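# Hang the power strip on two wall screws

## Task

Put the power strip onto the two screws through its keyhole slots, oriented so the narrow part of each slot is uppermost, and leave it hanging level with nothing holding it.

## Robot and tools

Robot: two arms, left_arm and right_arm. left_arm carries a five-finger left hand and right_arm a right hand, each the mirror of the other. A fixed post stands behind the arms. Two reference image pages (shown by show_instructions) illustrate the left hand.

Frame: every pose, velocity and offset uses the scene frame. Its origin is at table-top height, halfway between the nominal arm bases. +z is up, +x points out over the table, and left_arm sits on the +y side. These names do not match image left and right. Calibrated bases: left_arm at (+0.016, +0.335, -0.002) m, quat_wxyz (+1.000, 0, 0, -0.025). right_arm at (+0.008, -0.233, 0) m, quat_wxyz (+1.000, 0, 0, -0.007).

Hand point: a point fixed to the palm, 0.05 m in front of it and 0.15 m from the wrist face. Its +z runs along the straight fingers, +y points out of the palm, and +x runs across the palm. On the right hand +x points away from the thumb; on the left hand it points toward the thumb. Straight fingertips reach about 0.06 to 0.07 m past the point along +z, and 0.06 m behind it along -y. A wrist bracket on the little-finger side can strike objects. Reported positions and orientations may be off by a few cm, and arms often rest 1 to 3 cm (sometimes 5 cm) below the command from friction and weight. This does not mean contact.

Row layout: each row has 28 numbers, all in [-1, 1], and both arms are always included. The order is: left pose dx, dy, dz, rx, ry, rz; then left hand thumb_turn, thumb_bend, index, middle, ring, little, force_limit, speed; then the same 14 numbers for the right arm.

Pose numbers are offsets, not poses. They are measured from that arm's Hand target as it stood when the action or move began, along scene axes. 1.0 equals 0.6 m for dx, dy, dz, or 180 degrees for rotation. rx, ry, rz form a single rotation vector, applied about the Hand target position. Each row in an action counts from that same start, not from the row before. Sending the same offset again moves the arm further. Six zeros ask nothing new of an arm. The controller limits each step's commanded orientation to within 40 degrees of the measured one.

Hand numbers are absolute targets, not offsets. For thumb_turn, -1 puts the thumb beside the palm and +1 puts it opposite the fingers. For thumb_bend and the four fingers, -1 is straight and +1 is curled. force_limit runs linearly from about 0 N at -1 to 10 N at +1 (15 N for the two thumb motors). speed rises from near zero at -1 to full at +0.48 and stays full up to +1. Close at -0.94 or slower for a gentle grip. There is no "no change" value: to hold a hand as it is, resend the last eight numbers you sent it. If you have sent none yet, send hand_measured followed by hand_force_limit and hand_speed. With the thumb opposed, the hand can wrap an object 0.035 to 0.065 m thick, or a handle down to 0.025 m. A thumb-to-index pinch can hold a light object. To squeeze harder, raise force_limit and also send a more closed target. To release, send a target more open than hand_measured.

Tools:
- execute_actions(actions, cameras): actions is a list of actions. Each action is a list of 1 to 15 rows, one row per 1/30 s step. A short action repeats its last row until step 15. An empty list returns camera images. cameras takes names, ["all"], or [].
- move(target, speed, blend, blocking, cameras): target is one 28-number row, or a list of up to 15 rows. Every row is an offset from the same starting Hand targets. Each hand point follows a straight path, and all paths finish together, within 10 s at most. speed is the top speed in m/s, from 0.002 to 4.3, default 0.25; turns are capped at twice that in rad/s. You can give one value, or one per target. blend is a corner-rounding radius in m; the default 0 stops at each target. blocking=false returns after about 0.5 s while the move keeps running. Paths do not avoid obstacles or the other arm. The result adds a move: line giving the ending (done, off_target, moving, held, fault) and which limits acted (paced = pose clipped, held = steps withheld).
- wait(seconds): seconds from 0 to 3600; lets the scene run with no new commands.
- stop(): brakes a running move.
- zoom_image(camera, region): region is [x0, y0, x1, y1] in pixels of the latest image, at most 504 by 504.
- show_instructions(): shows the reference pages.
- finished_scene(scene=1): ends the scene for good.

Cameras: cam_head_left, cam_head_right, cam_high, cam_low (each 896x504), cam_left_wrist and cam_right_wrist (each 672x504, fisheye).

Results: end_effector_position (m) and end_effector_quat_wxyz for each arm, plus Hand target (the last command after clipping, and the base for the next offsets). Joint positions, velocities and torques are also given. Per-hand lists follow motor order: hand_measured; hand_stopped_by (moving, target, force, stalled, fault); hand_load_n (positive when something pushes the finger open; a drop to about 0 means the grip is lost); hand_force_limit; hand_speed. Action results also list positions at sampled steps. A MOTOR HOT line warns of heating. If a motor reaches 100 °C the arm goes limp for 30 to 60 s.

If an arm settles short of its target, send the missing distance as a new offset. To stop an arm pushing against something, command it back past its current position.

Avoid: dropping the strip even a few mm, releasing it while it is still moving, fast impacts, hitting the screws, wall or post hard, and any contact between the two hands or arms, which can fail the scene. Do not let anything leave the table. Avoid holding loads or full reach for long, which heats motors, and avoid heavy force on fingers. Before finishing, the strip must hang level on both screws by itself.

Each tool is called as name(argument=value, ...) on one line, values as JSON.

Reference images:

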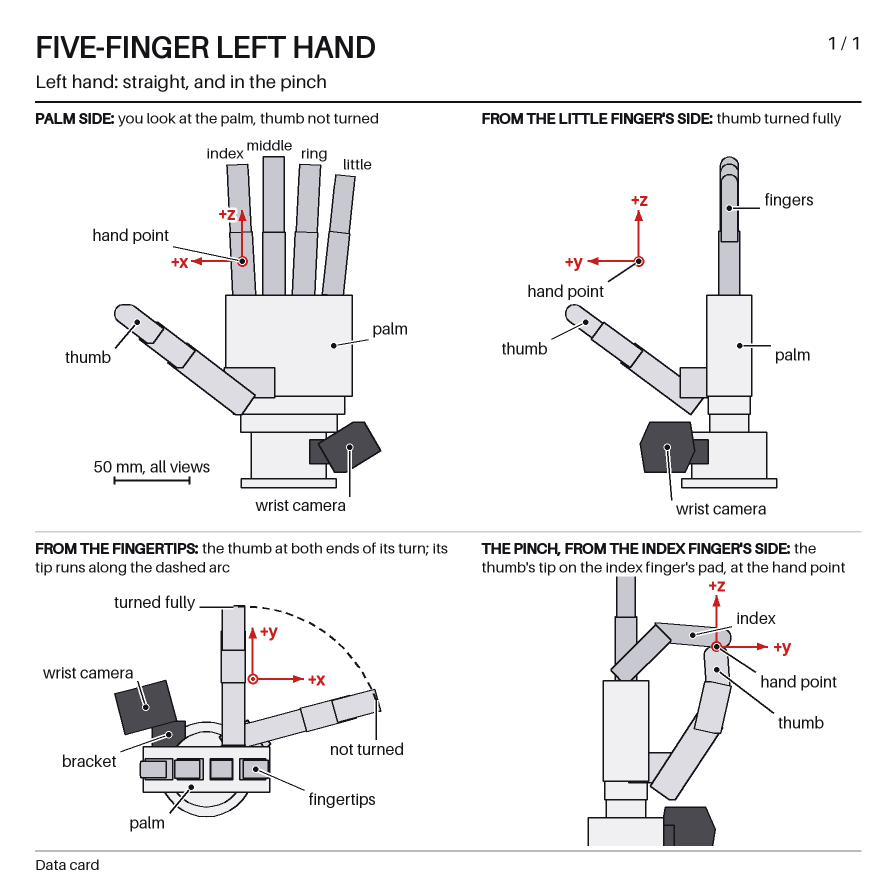

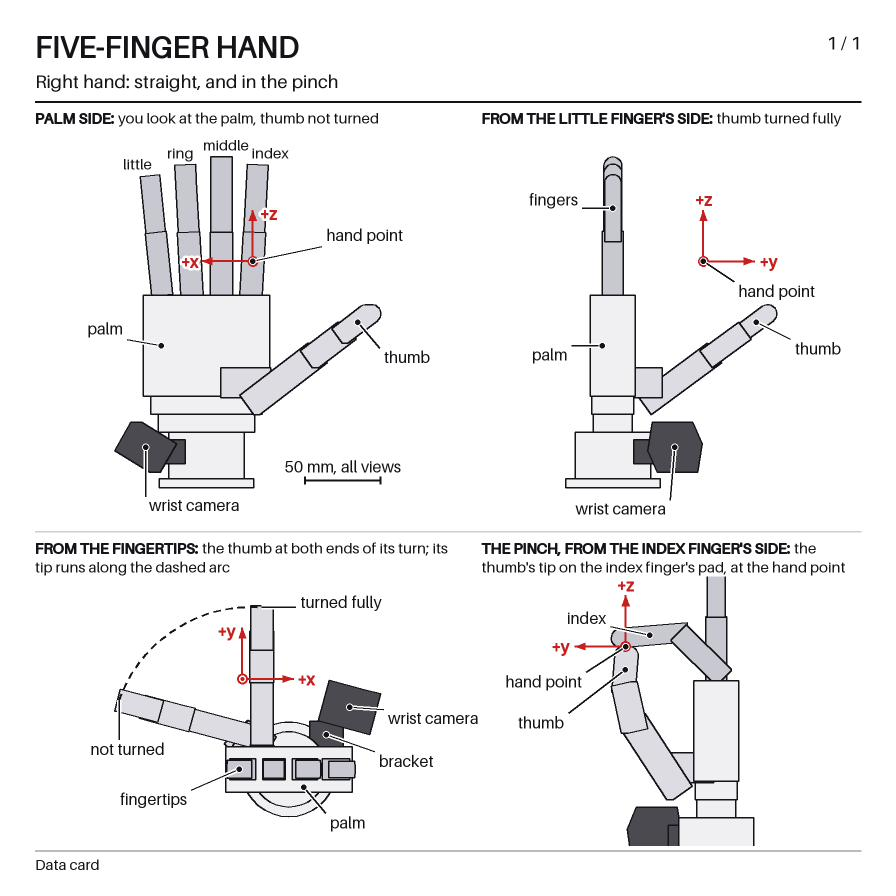

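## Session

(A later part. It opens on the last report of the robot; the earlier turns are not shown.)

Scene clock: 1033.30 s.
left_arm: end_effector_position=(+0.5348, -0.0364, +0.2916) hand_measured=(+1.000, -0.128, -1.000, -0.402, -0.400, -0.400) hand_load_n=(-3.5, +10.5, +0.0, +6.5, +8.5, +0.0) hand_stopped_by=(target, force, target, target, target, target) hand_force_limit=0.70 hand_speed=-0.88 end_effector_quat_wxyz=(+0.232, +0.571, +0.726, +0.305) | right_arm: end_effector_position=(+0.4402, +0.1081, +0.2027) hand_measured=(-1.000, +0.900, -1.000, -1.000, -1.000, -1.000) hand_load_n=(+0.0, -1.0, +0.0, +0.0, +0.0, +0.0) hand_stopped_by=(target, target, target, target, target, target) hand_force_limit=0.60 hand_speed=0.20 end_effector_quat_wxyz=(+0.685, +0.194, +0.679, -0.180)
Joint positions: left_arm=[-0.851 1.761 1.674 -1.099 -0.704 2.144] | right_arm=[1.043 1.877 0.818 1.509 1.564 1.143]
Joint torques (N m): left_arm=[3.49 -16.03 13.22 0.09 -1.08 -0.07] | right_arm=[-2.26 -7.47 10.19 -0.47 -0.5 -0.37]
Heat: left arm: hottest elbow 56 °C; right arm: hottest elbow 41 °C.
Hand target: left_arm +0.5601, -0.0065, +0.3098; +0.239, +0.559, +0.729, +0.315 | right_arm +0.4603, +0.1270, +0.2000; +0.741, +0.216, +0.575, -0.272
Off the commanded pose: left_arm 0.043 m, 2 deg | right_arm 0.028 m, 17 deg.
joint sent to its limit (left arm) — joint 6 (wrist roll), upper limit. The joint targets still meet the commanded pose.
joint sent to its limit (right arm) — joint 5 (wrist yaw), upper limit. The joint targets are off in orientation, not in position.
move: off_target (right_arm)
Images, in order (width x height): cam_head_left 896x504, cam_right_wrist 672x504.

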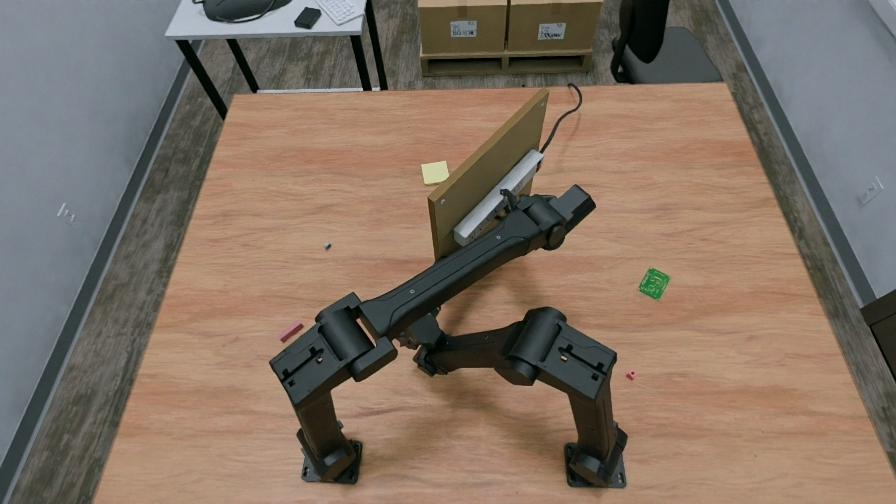

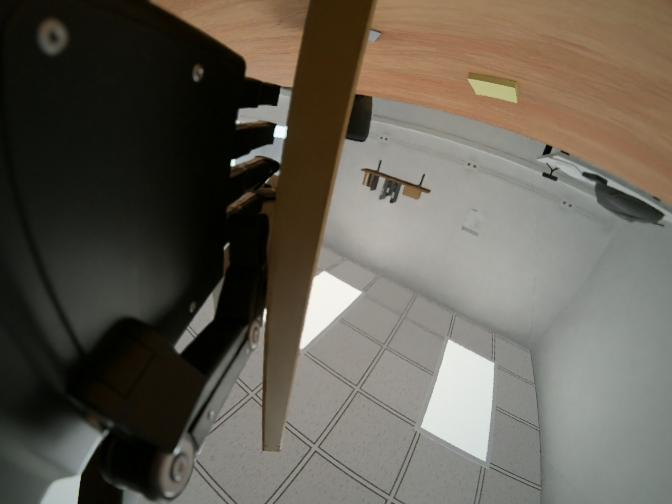

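wait(seconds=0.1, cameras=["cam_head_left", "cam_right_wrist"])

Scene clock: 1035.93 s.
left_arm: end_effector_position=(+0.5348, -0.0364, +0.2916) hand_measured=(+1.000, -0.128, -1.000, -0.402, -0.400, -0.400) hand_load_n=(-3.5, +11.0, +0.0, +6.5, +8.0, +0.0) hand_stopped_by=(target, force, target, target, target, target) hand_force_limit=0.70 hand_speed=-0.88 end_effector_quat_wxyz=(+0.232, +0.571, +0.726, +0.305) | right_arm: end_effector_position=(+0.4402, +0.1081, +0.2025) hand_measured=(-1.000, +0.900, -1.000, -1.000, -1.000, -1.000) hand_load_n=(+0.0, -1.0, +0.0, +0.0, +0.0, +0.0) hand_stopped_by=(target, target, target, target, target, target) hand_force_limit=0.60 hand_speed=0.20 end_effector_quat_wxyz=(+0.685, +0.194, +0.679, -0.180)
Joint positions: left_arm=[-0.851 1.761 1.674 -1.099 -0.704 2.144] | right_arm=[1.043 1.878 0.818 1.509 1.564 1.144]
Joint torques (N m): left_arm=[3.72 -15.5 13.18 0.16 -1.1 -0.06] | right_arm=[-2.26 -7.53 10.21 -0.44 -0.51 -0.38]
Heat: left arm: hottest elbow 56 °C; right arm: hottest elbow 41 °C.
Hand target: left_arm +0.5601, -0.0065, +0.3098; +0.239, +0.559, +0.729, +0.315 | right_arm +0.4603, +0.1270, +0.1998; +0.741, +0.216, +0.575, -0.272
Off the commanded pose: left_arm 0.043 m, 2 deg | right_arm 0.028 m, 17 deg.
wait: 0.10 s; at rest from the start

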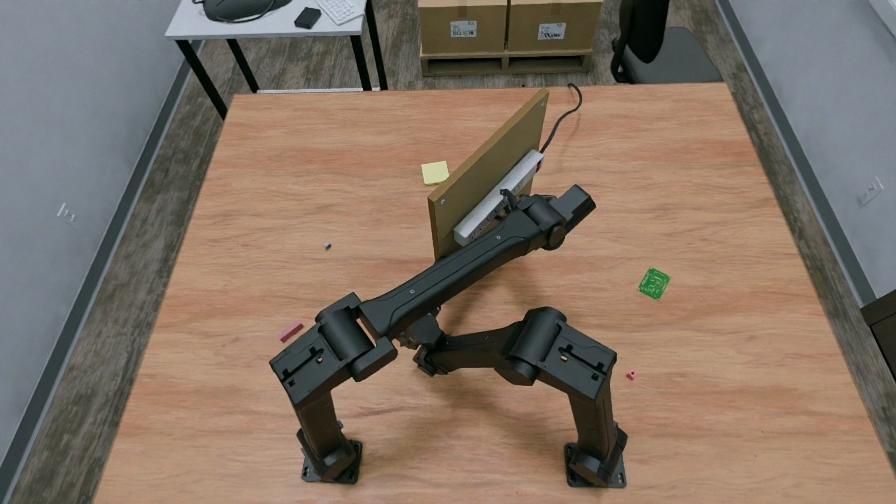

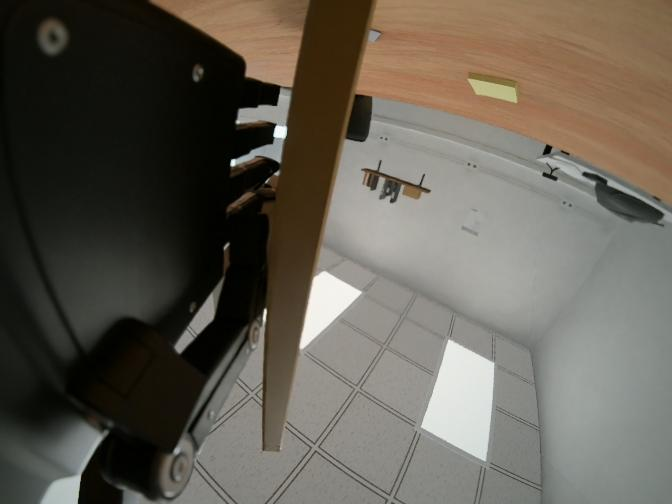

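zoom_image(camera="cam_right_wrist", region=[220, 60, 340, 240])

zoom_image(camera="cam_head_left", region=[432, 218, 472, 258])

Scaled by 2.800 from the camera's image (finer frame: 960x720).

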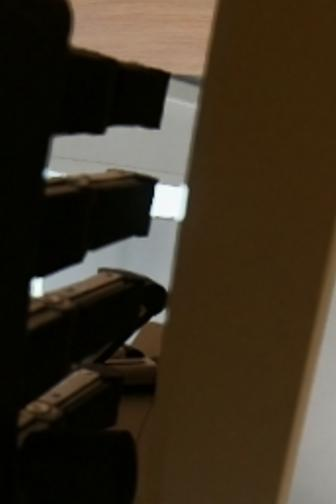

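Scaled by 12.600 from the camera's image (finer frame: 1280x720).

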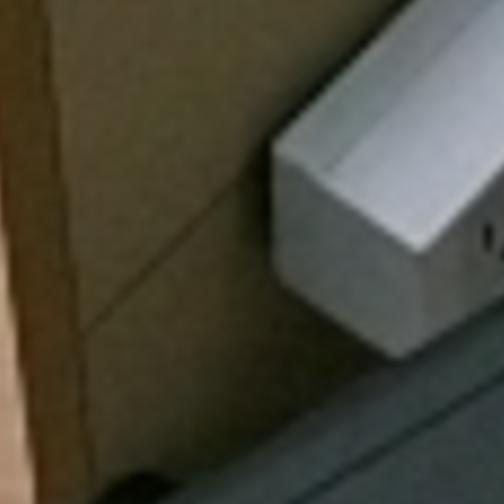

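zoom_image(camera="cam_right_wrist", region=[255, 160, 305, 270])

zoom_image(camera="cam_head_left", region=[515, 135, 555, 175])

Scaled by 4.582 from the camera's image (finer frame: 960x720).

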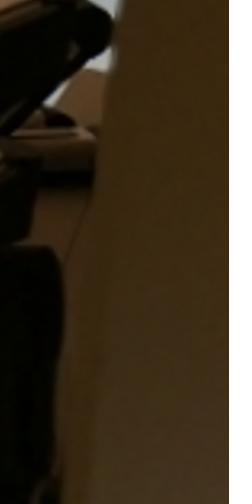

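Scaled by 12.600 from the camera's image (finer frame: 1280x720).

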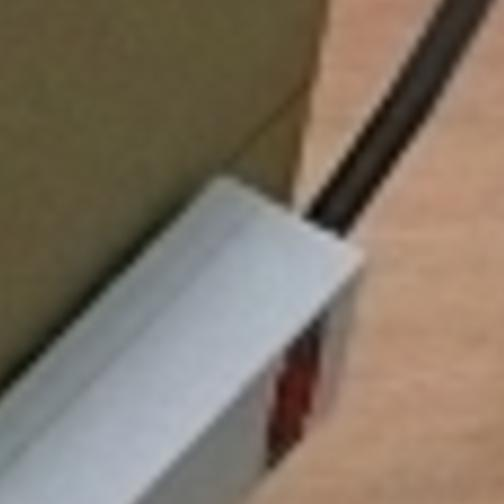

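move(target=[0,0,0,0,0,0,1,0.52,-1,-0.4,-0.4,-0.4,0.7,-0.88,-0.036,-0.0425,0,0,0,0,-1,0.9,-1,-1,-1,-1,0.6,0.2], speed=0.03, cameras=["cam_right_wrist", "cam_head_left"])

zoom_image(camera="cam_right_wrist", region=[265, 170, 315, 280])

Scene clock: 1045.03 s.
left_arm: end_effector_position=(+0.5348, -0.0364, +0.2916) hand_measured=(+1.000, -0.128, -1.000, -0.402, -0.400, -0.400) hand_load_n=(-4.0, +10.5, +0.0, +6.5, +8.5, +0.0) hand_stopped_by=(target, force, target, target, target, target) hand_force_limit=0.70 hand_speed=-0.88 end_effector_quat_wxyz=(+0.232, +0.571, +0.726, +0.305) | right_arm: end_effector_position=(+0.4390, +0.1060, +0.2008) hand_measured=(-1.000, +0.900, -1.000, -1.000, -1.000, -1.000) hand_load_n=(+0.0, +0.0, +0.0, +0.0, +0.0, +0.0) hand_stopped_by=(target, target, target, target, target, target) hand_force_limit=0.60 hand_speed=0.20 end_effector_quat_wxyz=(+0.684, +0.191, +0.680, -0.183)
Joint positions: left_arm=[-0.851 1.761 1.674 -1.099 -0.704 2.144] | right_arm=[1.043 1.874 0.808 1.501 1.564 1.147]
Joint torques (N m): left_arm=[3.84 -15.91 13.24 0.13 -1.09 -0.06] | right_arm=[-1.26 -11.4 3.55 0.94 -0.49 -0.22]
Heat: left arm: hottest elbow 56 °C; right arm: hottest elbow 41 °C.
Hand target: left_arm +0.5601, -0.0065, +0.3098; +0.239, +0.559, +0.729, +0.315 | right_arm +0.4387, +0.1014, +0.1999; +0.741, +0.216, +0.575, -0.272
Off the commanded pose: left_arm 0.043 m, 2 deg | right_arm 0.005 m, 17 deg.
joint sent to its limit (left arm) — joint 6 (wrist roll), upper limit. The joint targets still meet the commanded pose.
joint sent to its limit (right arm) — joint 5 (wrist yaw), upper limit. The joint targets are off in orientation, not in position.
move: off_target (right_arm)
Images, in order (width x height): cam_head_left 896x504, cam_right_wrist 672x504.

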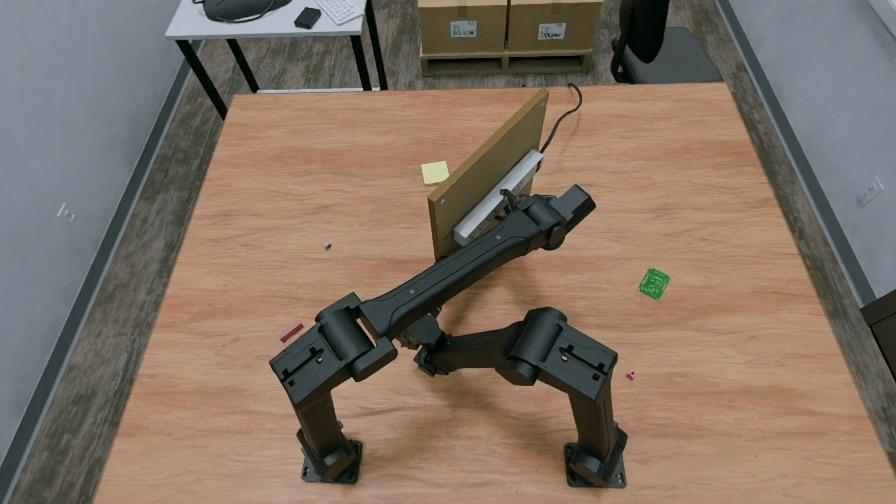

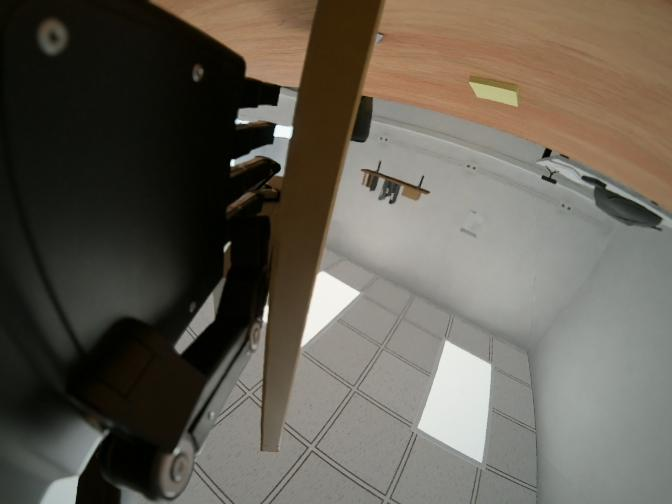

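Scaled by 4.582 from the camera's image (finer frame: 960x720).

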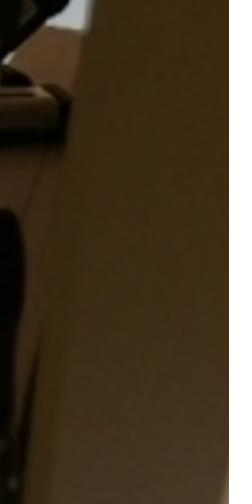

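move(target=[0,0,0,0,0,0,1,0.52,-1,-0.4,-0.4,-0.4,0.7,-0.88,-0.016,-0.013,0,0,0,0,-1,0.9,-1,-1,-1,-1,0.6,0.2], speed=0.03, cameras=["cam_right_wrist"])

zoom_image(camera="cam_right_wrist", region=[265, 170, 315, 280])

Scene clock: 1050.57 s.
left_arm: end_effector_position=(+0.5348, -0.0364, +0.2916) hand_measured=(+1.000, -0.128, -1.000, -0.402, -0.400, -0.400) hand_load_n=(-4.0, +10.5, +0.0, +6.5, +8.0, +0.0) hand_stopped_by=(target, force, target, target, target, target) hand_force_limit=0.70 hand_speed=-0.88 end_effector_quat_wxyz=(+0.232, +0.571, +0.726, +0.305) | right_arm: end_effector_position=(+0.4331, +0.0963, +0.1969) hand_measured=(-1.000, +0.900, -1.000, -1.000, -1.000, -1.000) hand_load_n=(+0.0, +0.0, +0.0, +0.0, +0.0, +0.0) hand_stopped_by=(target, target, target, target, target, target) hand_force_limit=0.60 hand_speed=0.20 end_effector_quat_wxyz=(+0.681, +0.182, +0.682, -0.193)
Joint positions: left_arm=[-0.851 1.761 1.674 -1.099 -0.704 2.144] | right_arm=[1.043 1.857 0.77 1.501 1.564 1.141]
Joint torques (N m): left_arm=[3.72 -15.74 13.23 0.16 -1.09 -0.08] | right_arm=[-1.03 -11.34 3.29 1.47 -0.46 -0.14]
Heat: left arm: hottest elbow 56 °C; right arm: hottest elbow 41 °C.
Hand target: left_arm +0.5601, -0.0065, +0.3098; +0.239, +0.559, +0.729, +0.315 | right_arm +0.4291, +0.0937, +0.1999; +0.741, +0.216, +0.575, -0.272
Off the commanded pose: left_arm 0.043 m, 2 deg | right_arm 0.006 m, 17 deg.
joint sent to its limit (left arm) — joint 6 (wrist roll), upper limit. The joint targets still meet the commanded pose.
joint sent to its limit (right arm) — joint 5 (wrist yaw), upper limit. The joint targets are off in orientation, not in position.
move: off_target (right_arm)

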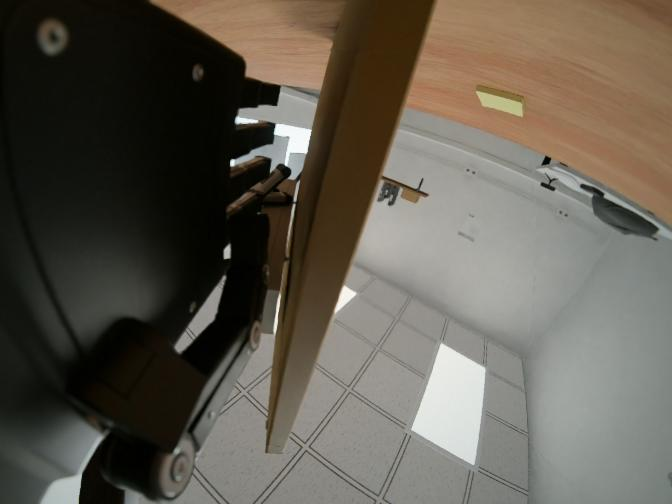

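Scaled by 4.582 from the camera's image (finer frame: 960x720).

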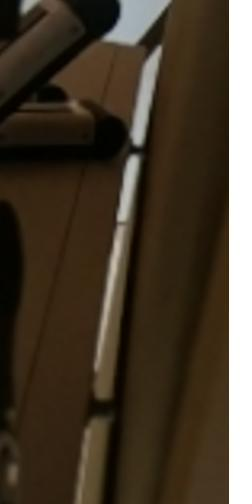

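zoom_image(camera="cam_right_wrist", region=[275, 190, 305, 220])

zoom_image(camera="cam_right_wrist", region=[272, 240, 302, 270])

Scaled by 16.800 from the camera's image (finer frame: 960x720).

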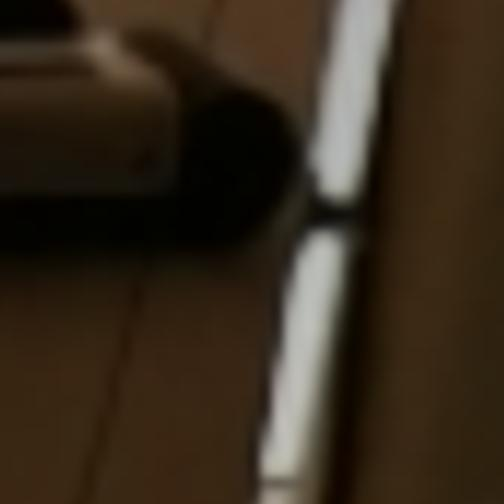

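Scaled by 16.800 from the camera's image (finer frame: 960x720).

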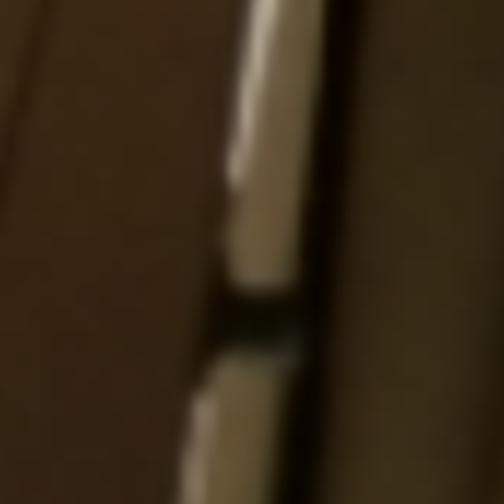

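wait(seconds=0.1, cameras=["cam_high", "cam_low", "cam_head_right", "cam_head_left"])

Scene clock: 1057.43 s.
left_arm: end_effector_position=(+0.5348, -0.0364, +0.2916) hand_measured=(+1.000, -0.128, -1.000, -0.402, -0.400, -0.400) hand_load_n=(-4.0, +10.5, +0.0, +6.5, +8.0, +0.0) hand_stopped_by=(target, force, target, target, target, target) hand_force_limit=0.70 hand_speed=-0.88 end_effector_quat_wxyz=(+0.232, +0.571, +0.726, +0.305) | right_arm: end_effector_position=(+0.4331, +0.0963, +0.1969) hand_measured=(-1.000, +0.900, -1.000, -1.000, -1.000, -1.000) hand_load_n=(+0.0, +0.0, +0.0, +0.0, +0.0, +0.0) hand_stopped_by=(target, target, target, target, target, target) hand_force_limit=0.60 hand_speed=0.20 end_effector_quat_wxyz=(+0.681, +0.182, +0.682, -0.193)
Joint positions: left_arm=[-0.851 1.761 1.674 -1.099 -0.704 2.144] | right_arm=[1.043 1.857 0.77 1.501 1.564 1.141]
Joint torques (N m): left_arm=[3.55 -15.97 13.29 0.18 -1.1 -0.07] | right_arm=[-1.03 -11.22 3.34 1.43 -0.47 -0.13]
Heat: left arm: hottest elbow 56 °C; right arm: hottest elbow 41 °C.
Hand target: left_arm +0.5601, -0.0065, +0.3098; +0.239, +0.559, +0.729, +0.315 | right_arm +0.4291, +0.0937, +0.1999; +0.741, +0.216, +0.575, -0.272
Off the commanded pose: left_arm 0.043 m, 2 deg | right_arm 0.006 m, 17 deg.
wait: 0.10 s; at rest from the start
Images, in order (width x height): cam_head_left 896x504, cam_head_right 896x504, cam_high 896x504, cam_low 896x504.

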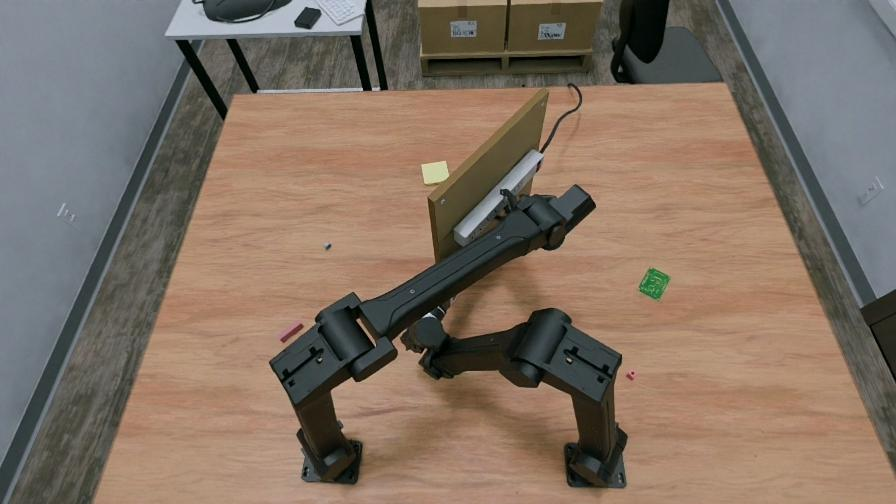

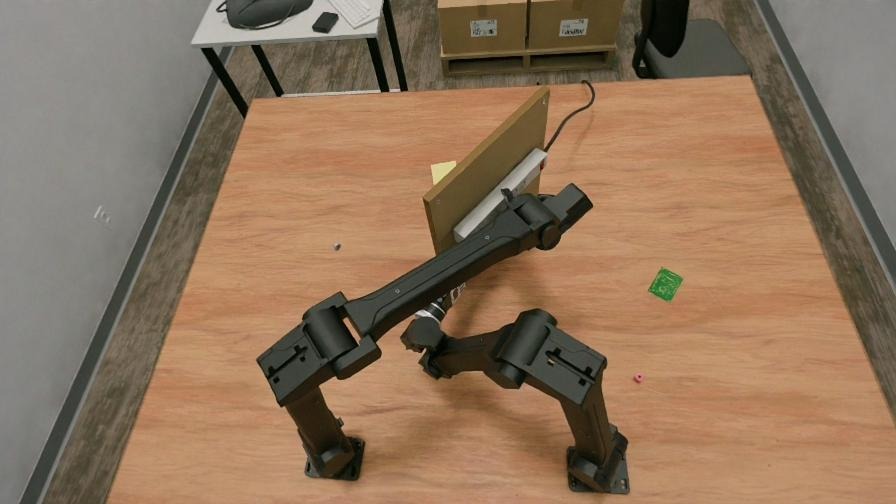

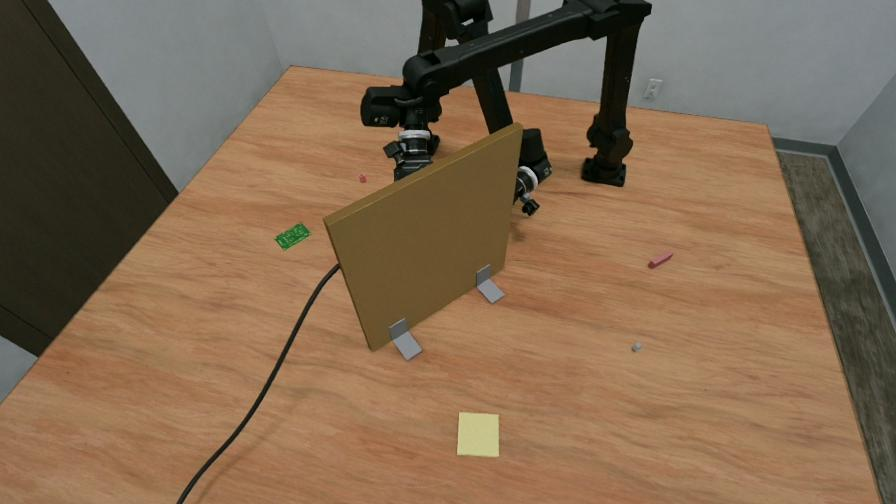

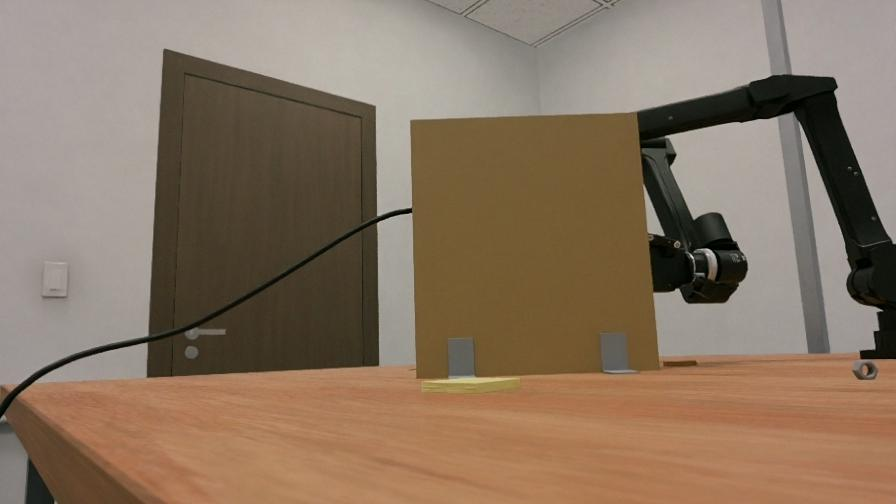

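move(target=[[0,0,0,0,0,0,1,0.52,-1,-0.4,-0.4,-0.4,0.7,-0.88,-0.08,-0.075,0,0,0,0,-1,0.9,-1,-1,-1,-1,0.6,0.2],[0,0,0,0,0,0,1,0.52,-1,-0.4,-0.4,-0.4,0.7,-0.88,-0.16,0.0,0.16,0.3014,-0.0935,0.1434,-1,0.9,-1,-1,-1,-1,0.6,0.2],[0,0,0,0,0,0,1,0.52,-1,-0.4,-0.4,-0.4,0.7,-0.88,-0.140,0.027,0.1935,0.3014,-0.0935,0.1434,-1,0.9,-1,-1,-1,-1,0.6,0.2]], speed=0.08, blend=0.02, cameras=["cam_right_wrist", "cam_head_left"])

Scene clock: 1067.20 s.
left_arm: end_effector_position=(+0.5348, -0.0364, +0.2916) hand_measured=(+1.000, -0.128, -1.000, -0.402, -0.400, -0.400) hand_load_n=(-3.5, +10.5, +0.0, +6.5, +8.5, +0.0) hand_stopped_by=(target, force, target, target, target, target) hand_force_limit=0.70 hand_speed=-0.88 end_effector_quat_wxyz=(+0.232, +0.571, +0.726, +0.305) | right_arm: end_effector_position=(+0.3421, +0.1046, +0.3021) hand_measured=(-1.000, +0.900, -1.000, -1.000, -1.000, -1.000) hand_load_n=(+0.0, +0.0, +0.0, +0.0, +0.0, +0.0) hand_stopped_by=(target, target, target, target, target, target) hand_force_limit=0.60 hand_speed=0.20 end_effector_quat_wxyz=(+0.678, +0.425, +0.563, +0.206)
Joint positions: left_arm=[-0.851 1.761 1.674 -1.099 -0.704 2.144] | right_arm=[1.226 1.685 0.753 1.535 1.562 1.909]
Joint torques (N m): left_arm=[3.72 -15.97 13.19 0.09 -1.08 -0.07] | right_arm=[-1.14 -9.76 7.53 0.42 -0.8 -0.11]
Heat: left arm: hottest elbow 56 °C; right arm: hottest elbow 41 °C.
Hand target: left_arm +0.5601, -0.0065, +0.3098; +0.239, +0.559, +0.729, +0.315 | right_arm +0.3451, +0.1099, +0.3160; +0.675, +0.433, +0.557, +0.216
Off the commanded pose: left_arm 0.043 m, 2 deg | right_arm 0.015 m, 2 deg.
joint sent to its limit (left arm) — joint 6 (wrist roll), upper limit. The joint targets still meet the commanded pose.
move: off_target (right_arm); blend cut to 0.0142 m at target 2
Images, in order (width x height): cam_head_left 896x504, cam_right_wrist 672x504.

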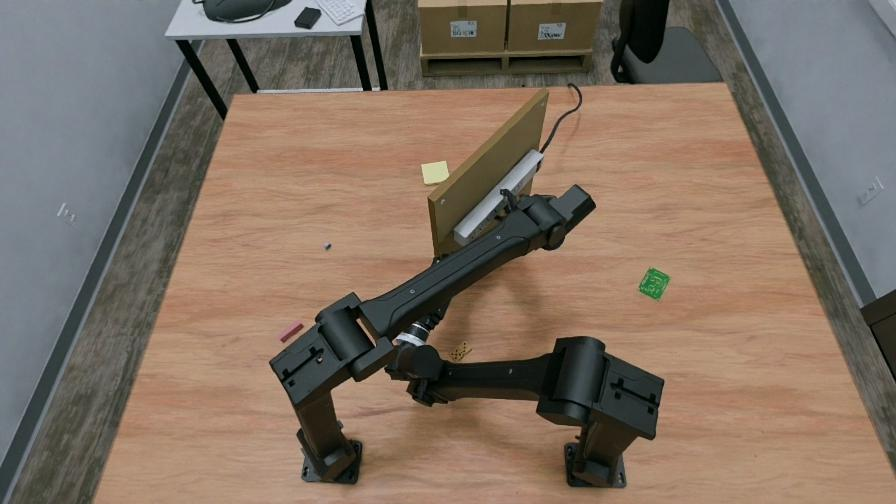

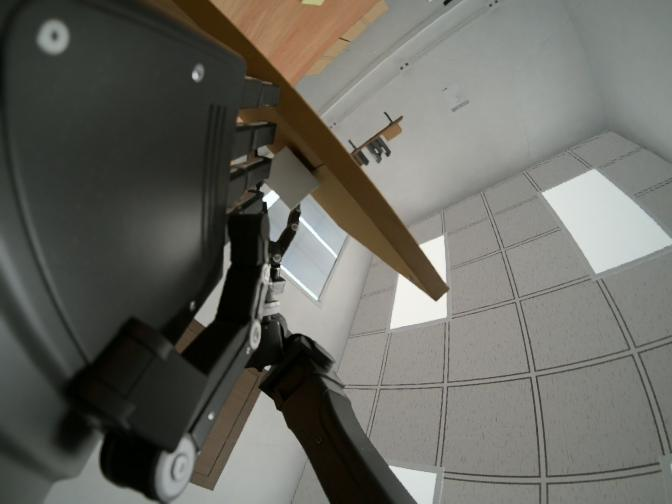

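zoom_image(camera="cam_right_wrist", region=[250, 130, 340, 220])

zoom_image(camera="cam_right_wrist", region=[295, 145, 325, 175])

Scaled by 5.600 from the camera's image (finer frame: 960x720).

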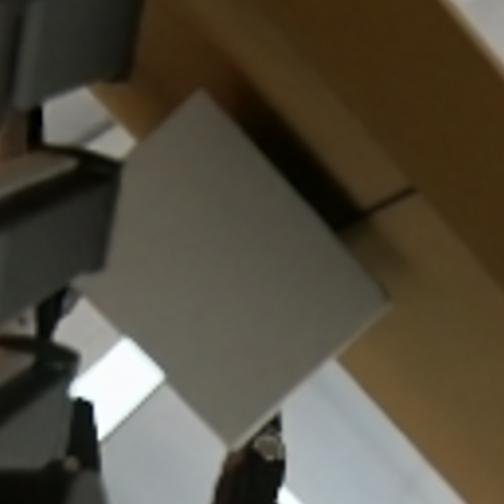

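Scaled by 16.800 from the camera's image (finer frame: 960x720).

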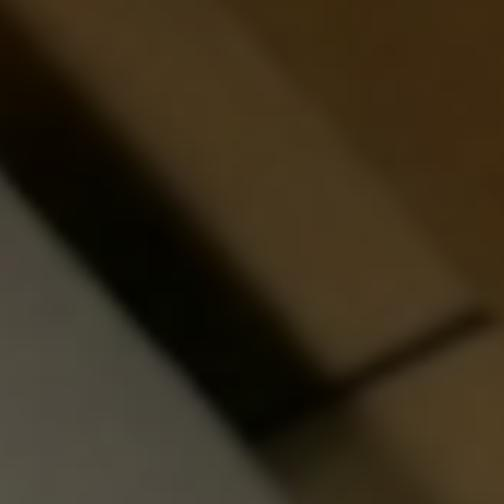

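move(target=[0,0,0.008,0.0022,0.0025,0,1,0.52,-1,-0.4,-0.4,-0.4,0.7,-0.88,0,0,0,0,0,0,-1,0.9,-1,-1,-1,-1,0.6,0.2], speed=0.02, cameras=["cam_right_wrist", "cam_head_left"])

zoom_image(camera="cam_right_wrist", region=[250, 130, 340, 220])

zoom_image(camera="cam_head_left", region=[432, 218, 472, 258])

zoom_image(camera="cam_head_left", region=[515, 135, 555, 175])

Scene clock: 1070.70 s.
left_arm: end_effector_position=(+0.5348, -0.0359, +0.2929) hand_measured=(+1.000, -0.128, -1.000, -0.402, -0.400, -0.400) hand_load_n=(-1.5, +9.0, +0.0, +8.0, +7.0, +0.0) hand_stopped_by=(target, force, target, target, target, target) hand_force_limit=0.70 hand_speed=-0.88 end_effector_quat_wxyz=(+0.228, +0.573, +0.727, +0.300) | right_arm: end_effector_position=(+0.3421, +0.1047, +0.3020) hand_measured=(-1.000, +0.900, -1.000, -1.000, -1.000, -1.000) hand_load_n=(+0.0, +0.0, +0.0, +0.0, +0.0, +0.0) hand_stopped_by=(target, target, target, target, target, target) hand_force_limit=0.60 hand_speed=0.20 end_effector_quat_wxyz=(+0.678, +0.425, +0.563, +0.206)
Joint positions: left_arm=[-0.848 1.761 1.684 -1.115 -0.692 2.144] | right_arm=[1.226 1.685 0.753 1.534 1.562 1.909]
Joint torques (N m): left_arm=[3.49 -15.5 14 -0.25 -1.47 -0.06] | right_arm=[-1.49 -9.93 7.6 0.42 -0.8 -0.1]
Heat: left arm: hottest elbow 56 °C; right arm: hottest elbow 41 °C.
Hand target: left_arm +0.5601, -0.0066, +0.3146; +0.234, +0.561, +0.729, +0.315 | right_arm +0.3451, +0.1099, +0.3160; +0.675, +0.433, +0.558, +0.216
Off the commanded pose: left_arm 0.044 m, 2 deg | right_arm 0.015 m, 2 deg.
joint sent to its limit (left arm) — joint 6 (wrist roll), upper limit. The joint targets still meet the commanded pose.
move: off_target (left_arm)
Images, in order (width x height): cam_head_left 896x504, cam_right_wrist 672x504.

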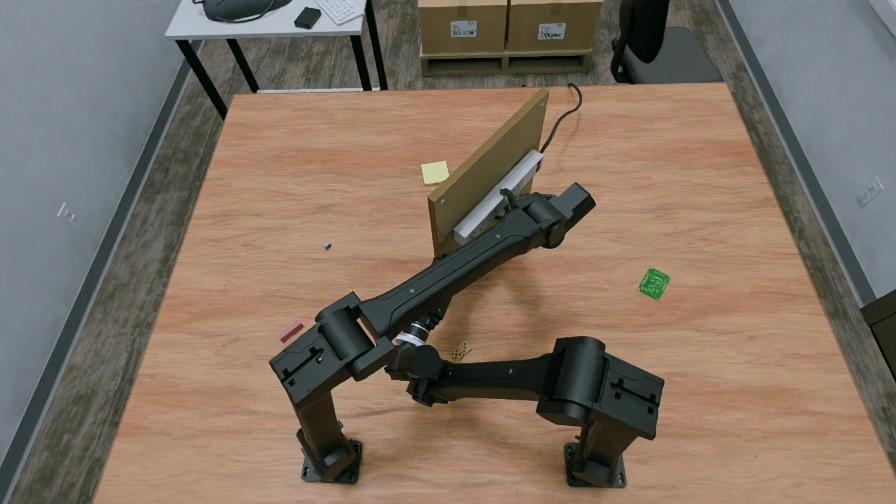

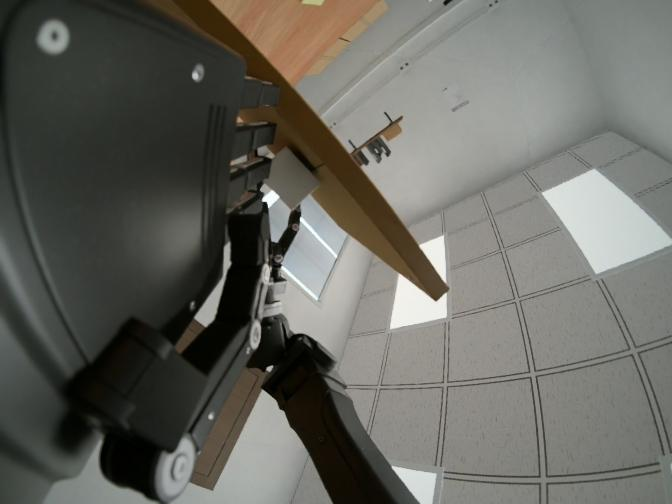

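Scaled by 5.600 from the camera's image (finer frame: 960x720).

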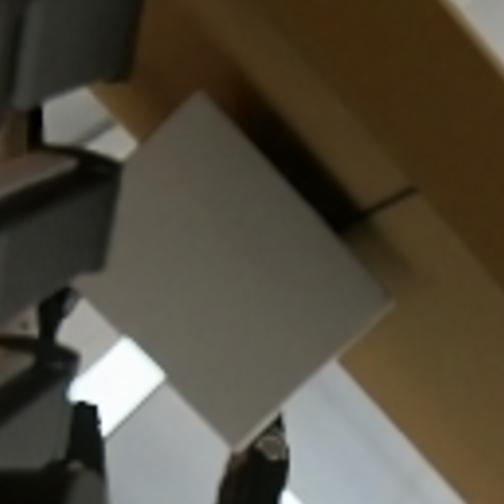

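Scaled by 12.600 from the camera's image (finer frame: 1280x720).

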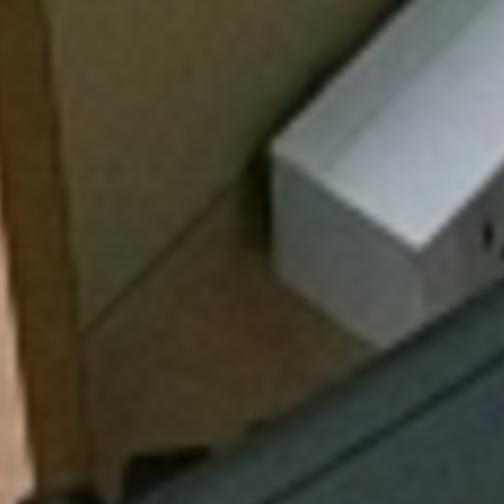

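Scaled by 12.600 from the camera's image (finer frame: 1280x720).

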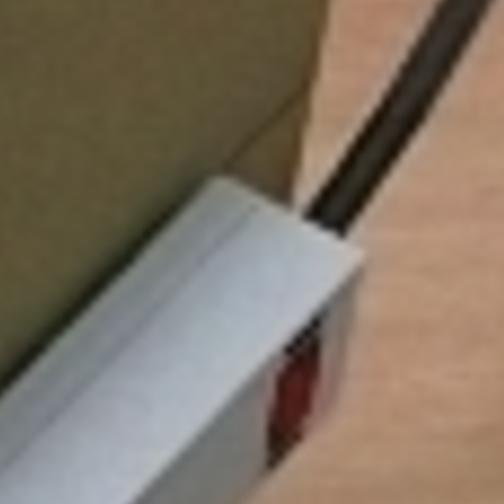

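move(target=[-0.0161,-0.0191,0,0,0,0,1,0.52,-1,-0.4,-0.4,-0.4,0.7,-0.88,0,0,0,0,0,0,-1,0.9,-1,-1,-1,-1,0.6,0.2], speed=0.02, cameras=["cam_right_wrist", "cam_head_left"])

zoom_image(camera="cam_right_wrist", region=[250, 130, 340, 220])

zoom_image(camera="cam_head_left", region=[432, 218, 472, 258])

zoom_image(camera="cam_head_left", region=[515, 135, 555, 175])

Scene clock: 1072.77 s.
left_arm: end_effector_position=(+0.5348, -0.0359, +0.2929) hand_measured=(+1.000, -0.128, -1.000, -0.402, -0.400, -0.400) hand_load_n=(-2.0, +8.5, +0.0, +7.5, +7.5, +0.0) hand_stopped_by=(target, force, target, target, target, target) hand_force_limit=0.70 hand_speed=-0.88 end_effector_quat_wxyz=(+0.228, +0.573, +0.727, +0.300) | right_arm: end_effector_position=(+0.3421, +0.1047, +0.3020) hand_measured=(-1.000, +0.900, -1.000, -1.000, -1.000, -1.000) hand_load_n=(+0.0, +0.0, +0.0, +0.0, +0.0, +0.0) hand_stopped_by=(target, target, target, target, target, target) hand_force_limit=0.60 hand_speed=0.20 end_effector_quat_wxyz=(+0.678, +0.425, +0.563, +0.206)
Joint positions: left_arm=[-0.848 1.761 1.684 -1.115 -0.692 2.144] | right_arm=[1.226 1.685 0.753 1.534 1.562 1.909]
Joint torques (N m): left_arm=[1.67 -15.5 13.65 -0.18 -1.63 -0.05] | right_arm=[-1.38 -9.88 7.51 0.4 -0.8 -0.1]
Heat: left arm: hottest elbow 57 °C; right arm: hottest elbow 41 °C.
Hand target: left_arm +0.5504, -0.0180, +0.3146; +0.234, +0.561, +0.729, +0.315 | right_arm +0.3451, +0.1099, +0.3160; +0.675, +0.433, +0.558, +0.216
Off the commanded pose: left_arm 0.032 m, 2 deg | right_arm 0.015 m, 2 deg.
joint sent to its limit (left arm) — joint 6 (wrist roll), upper limit. The joint targets still meet the commanded pose.
move: off_target (left_arm)
Images, in order (width x height): cam_head_left 896x504, cam_right_wrist 672x504.

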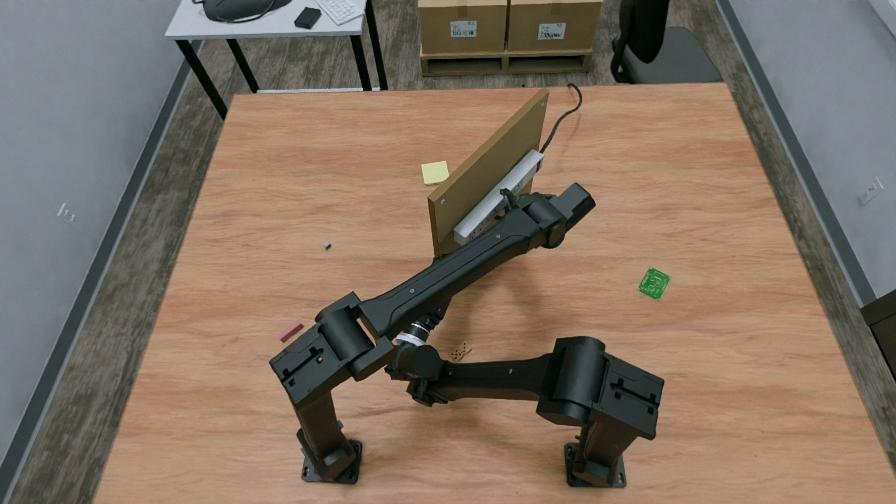

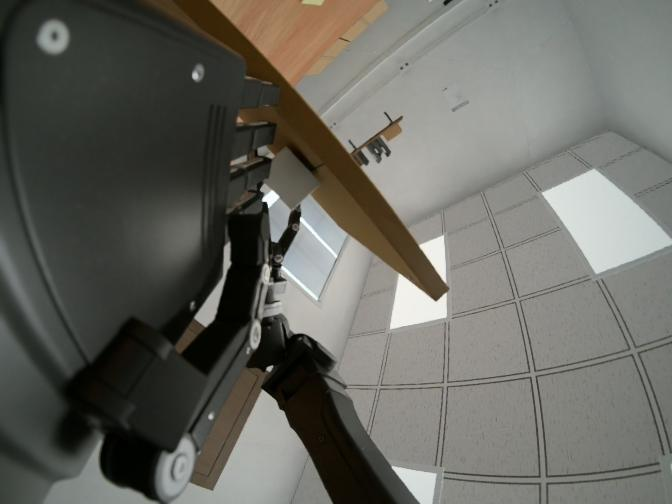

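Scaled by 5.600 from the camera's image (finer frame: 960x720).

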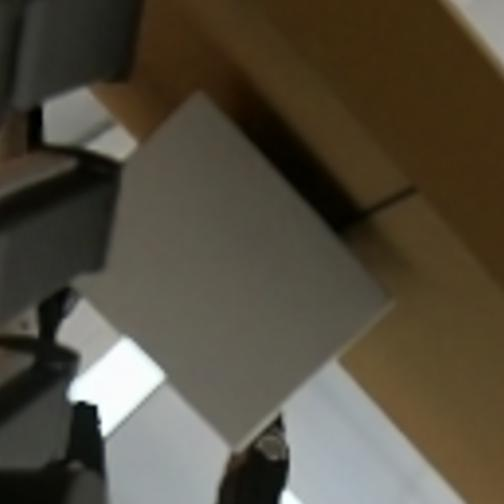

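Scaled by 12.600 from the camera's image (finer frame: 1280x720).

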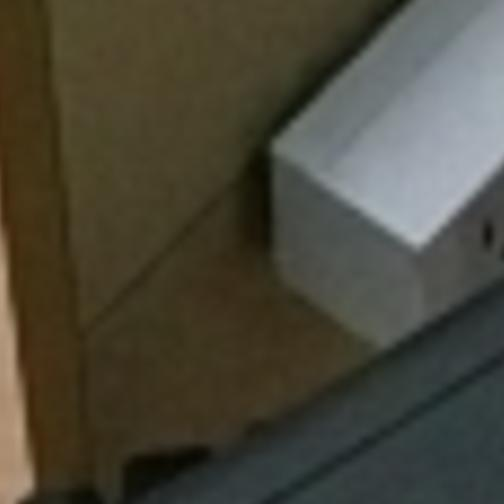

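Scaled by 12.600 from the camera's image (finer frame: 1280x720).

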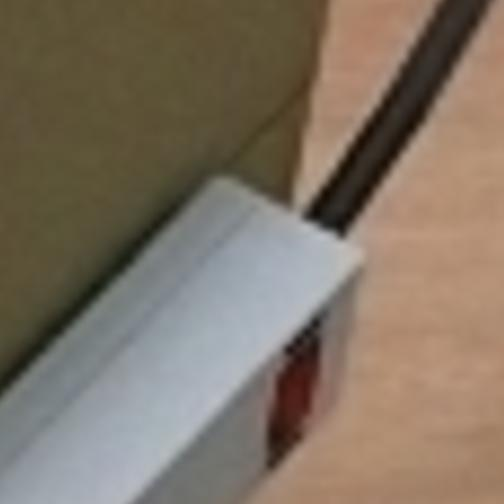

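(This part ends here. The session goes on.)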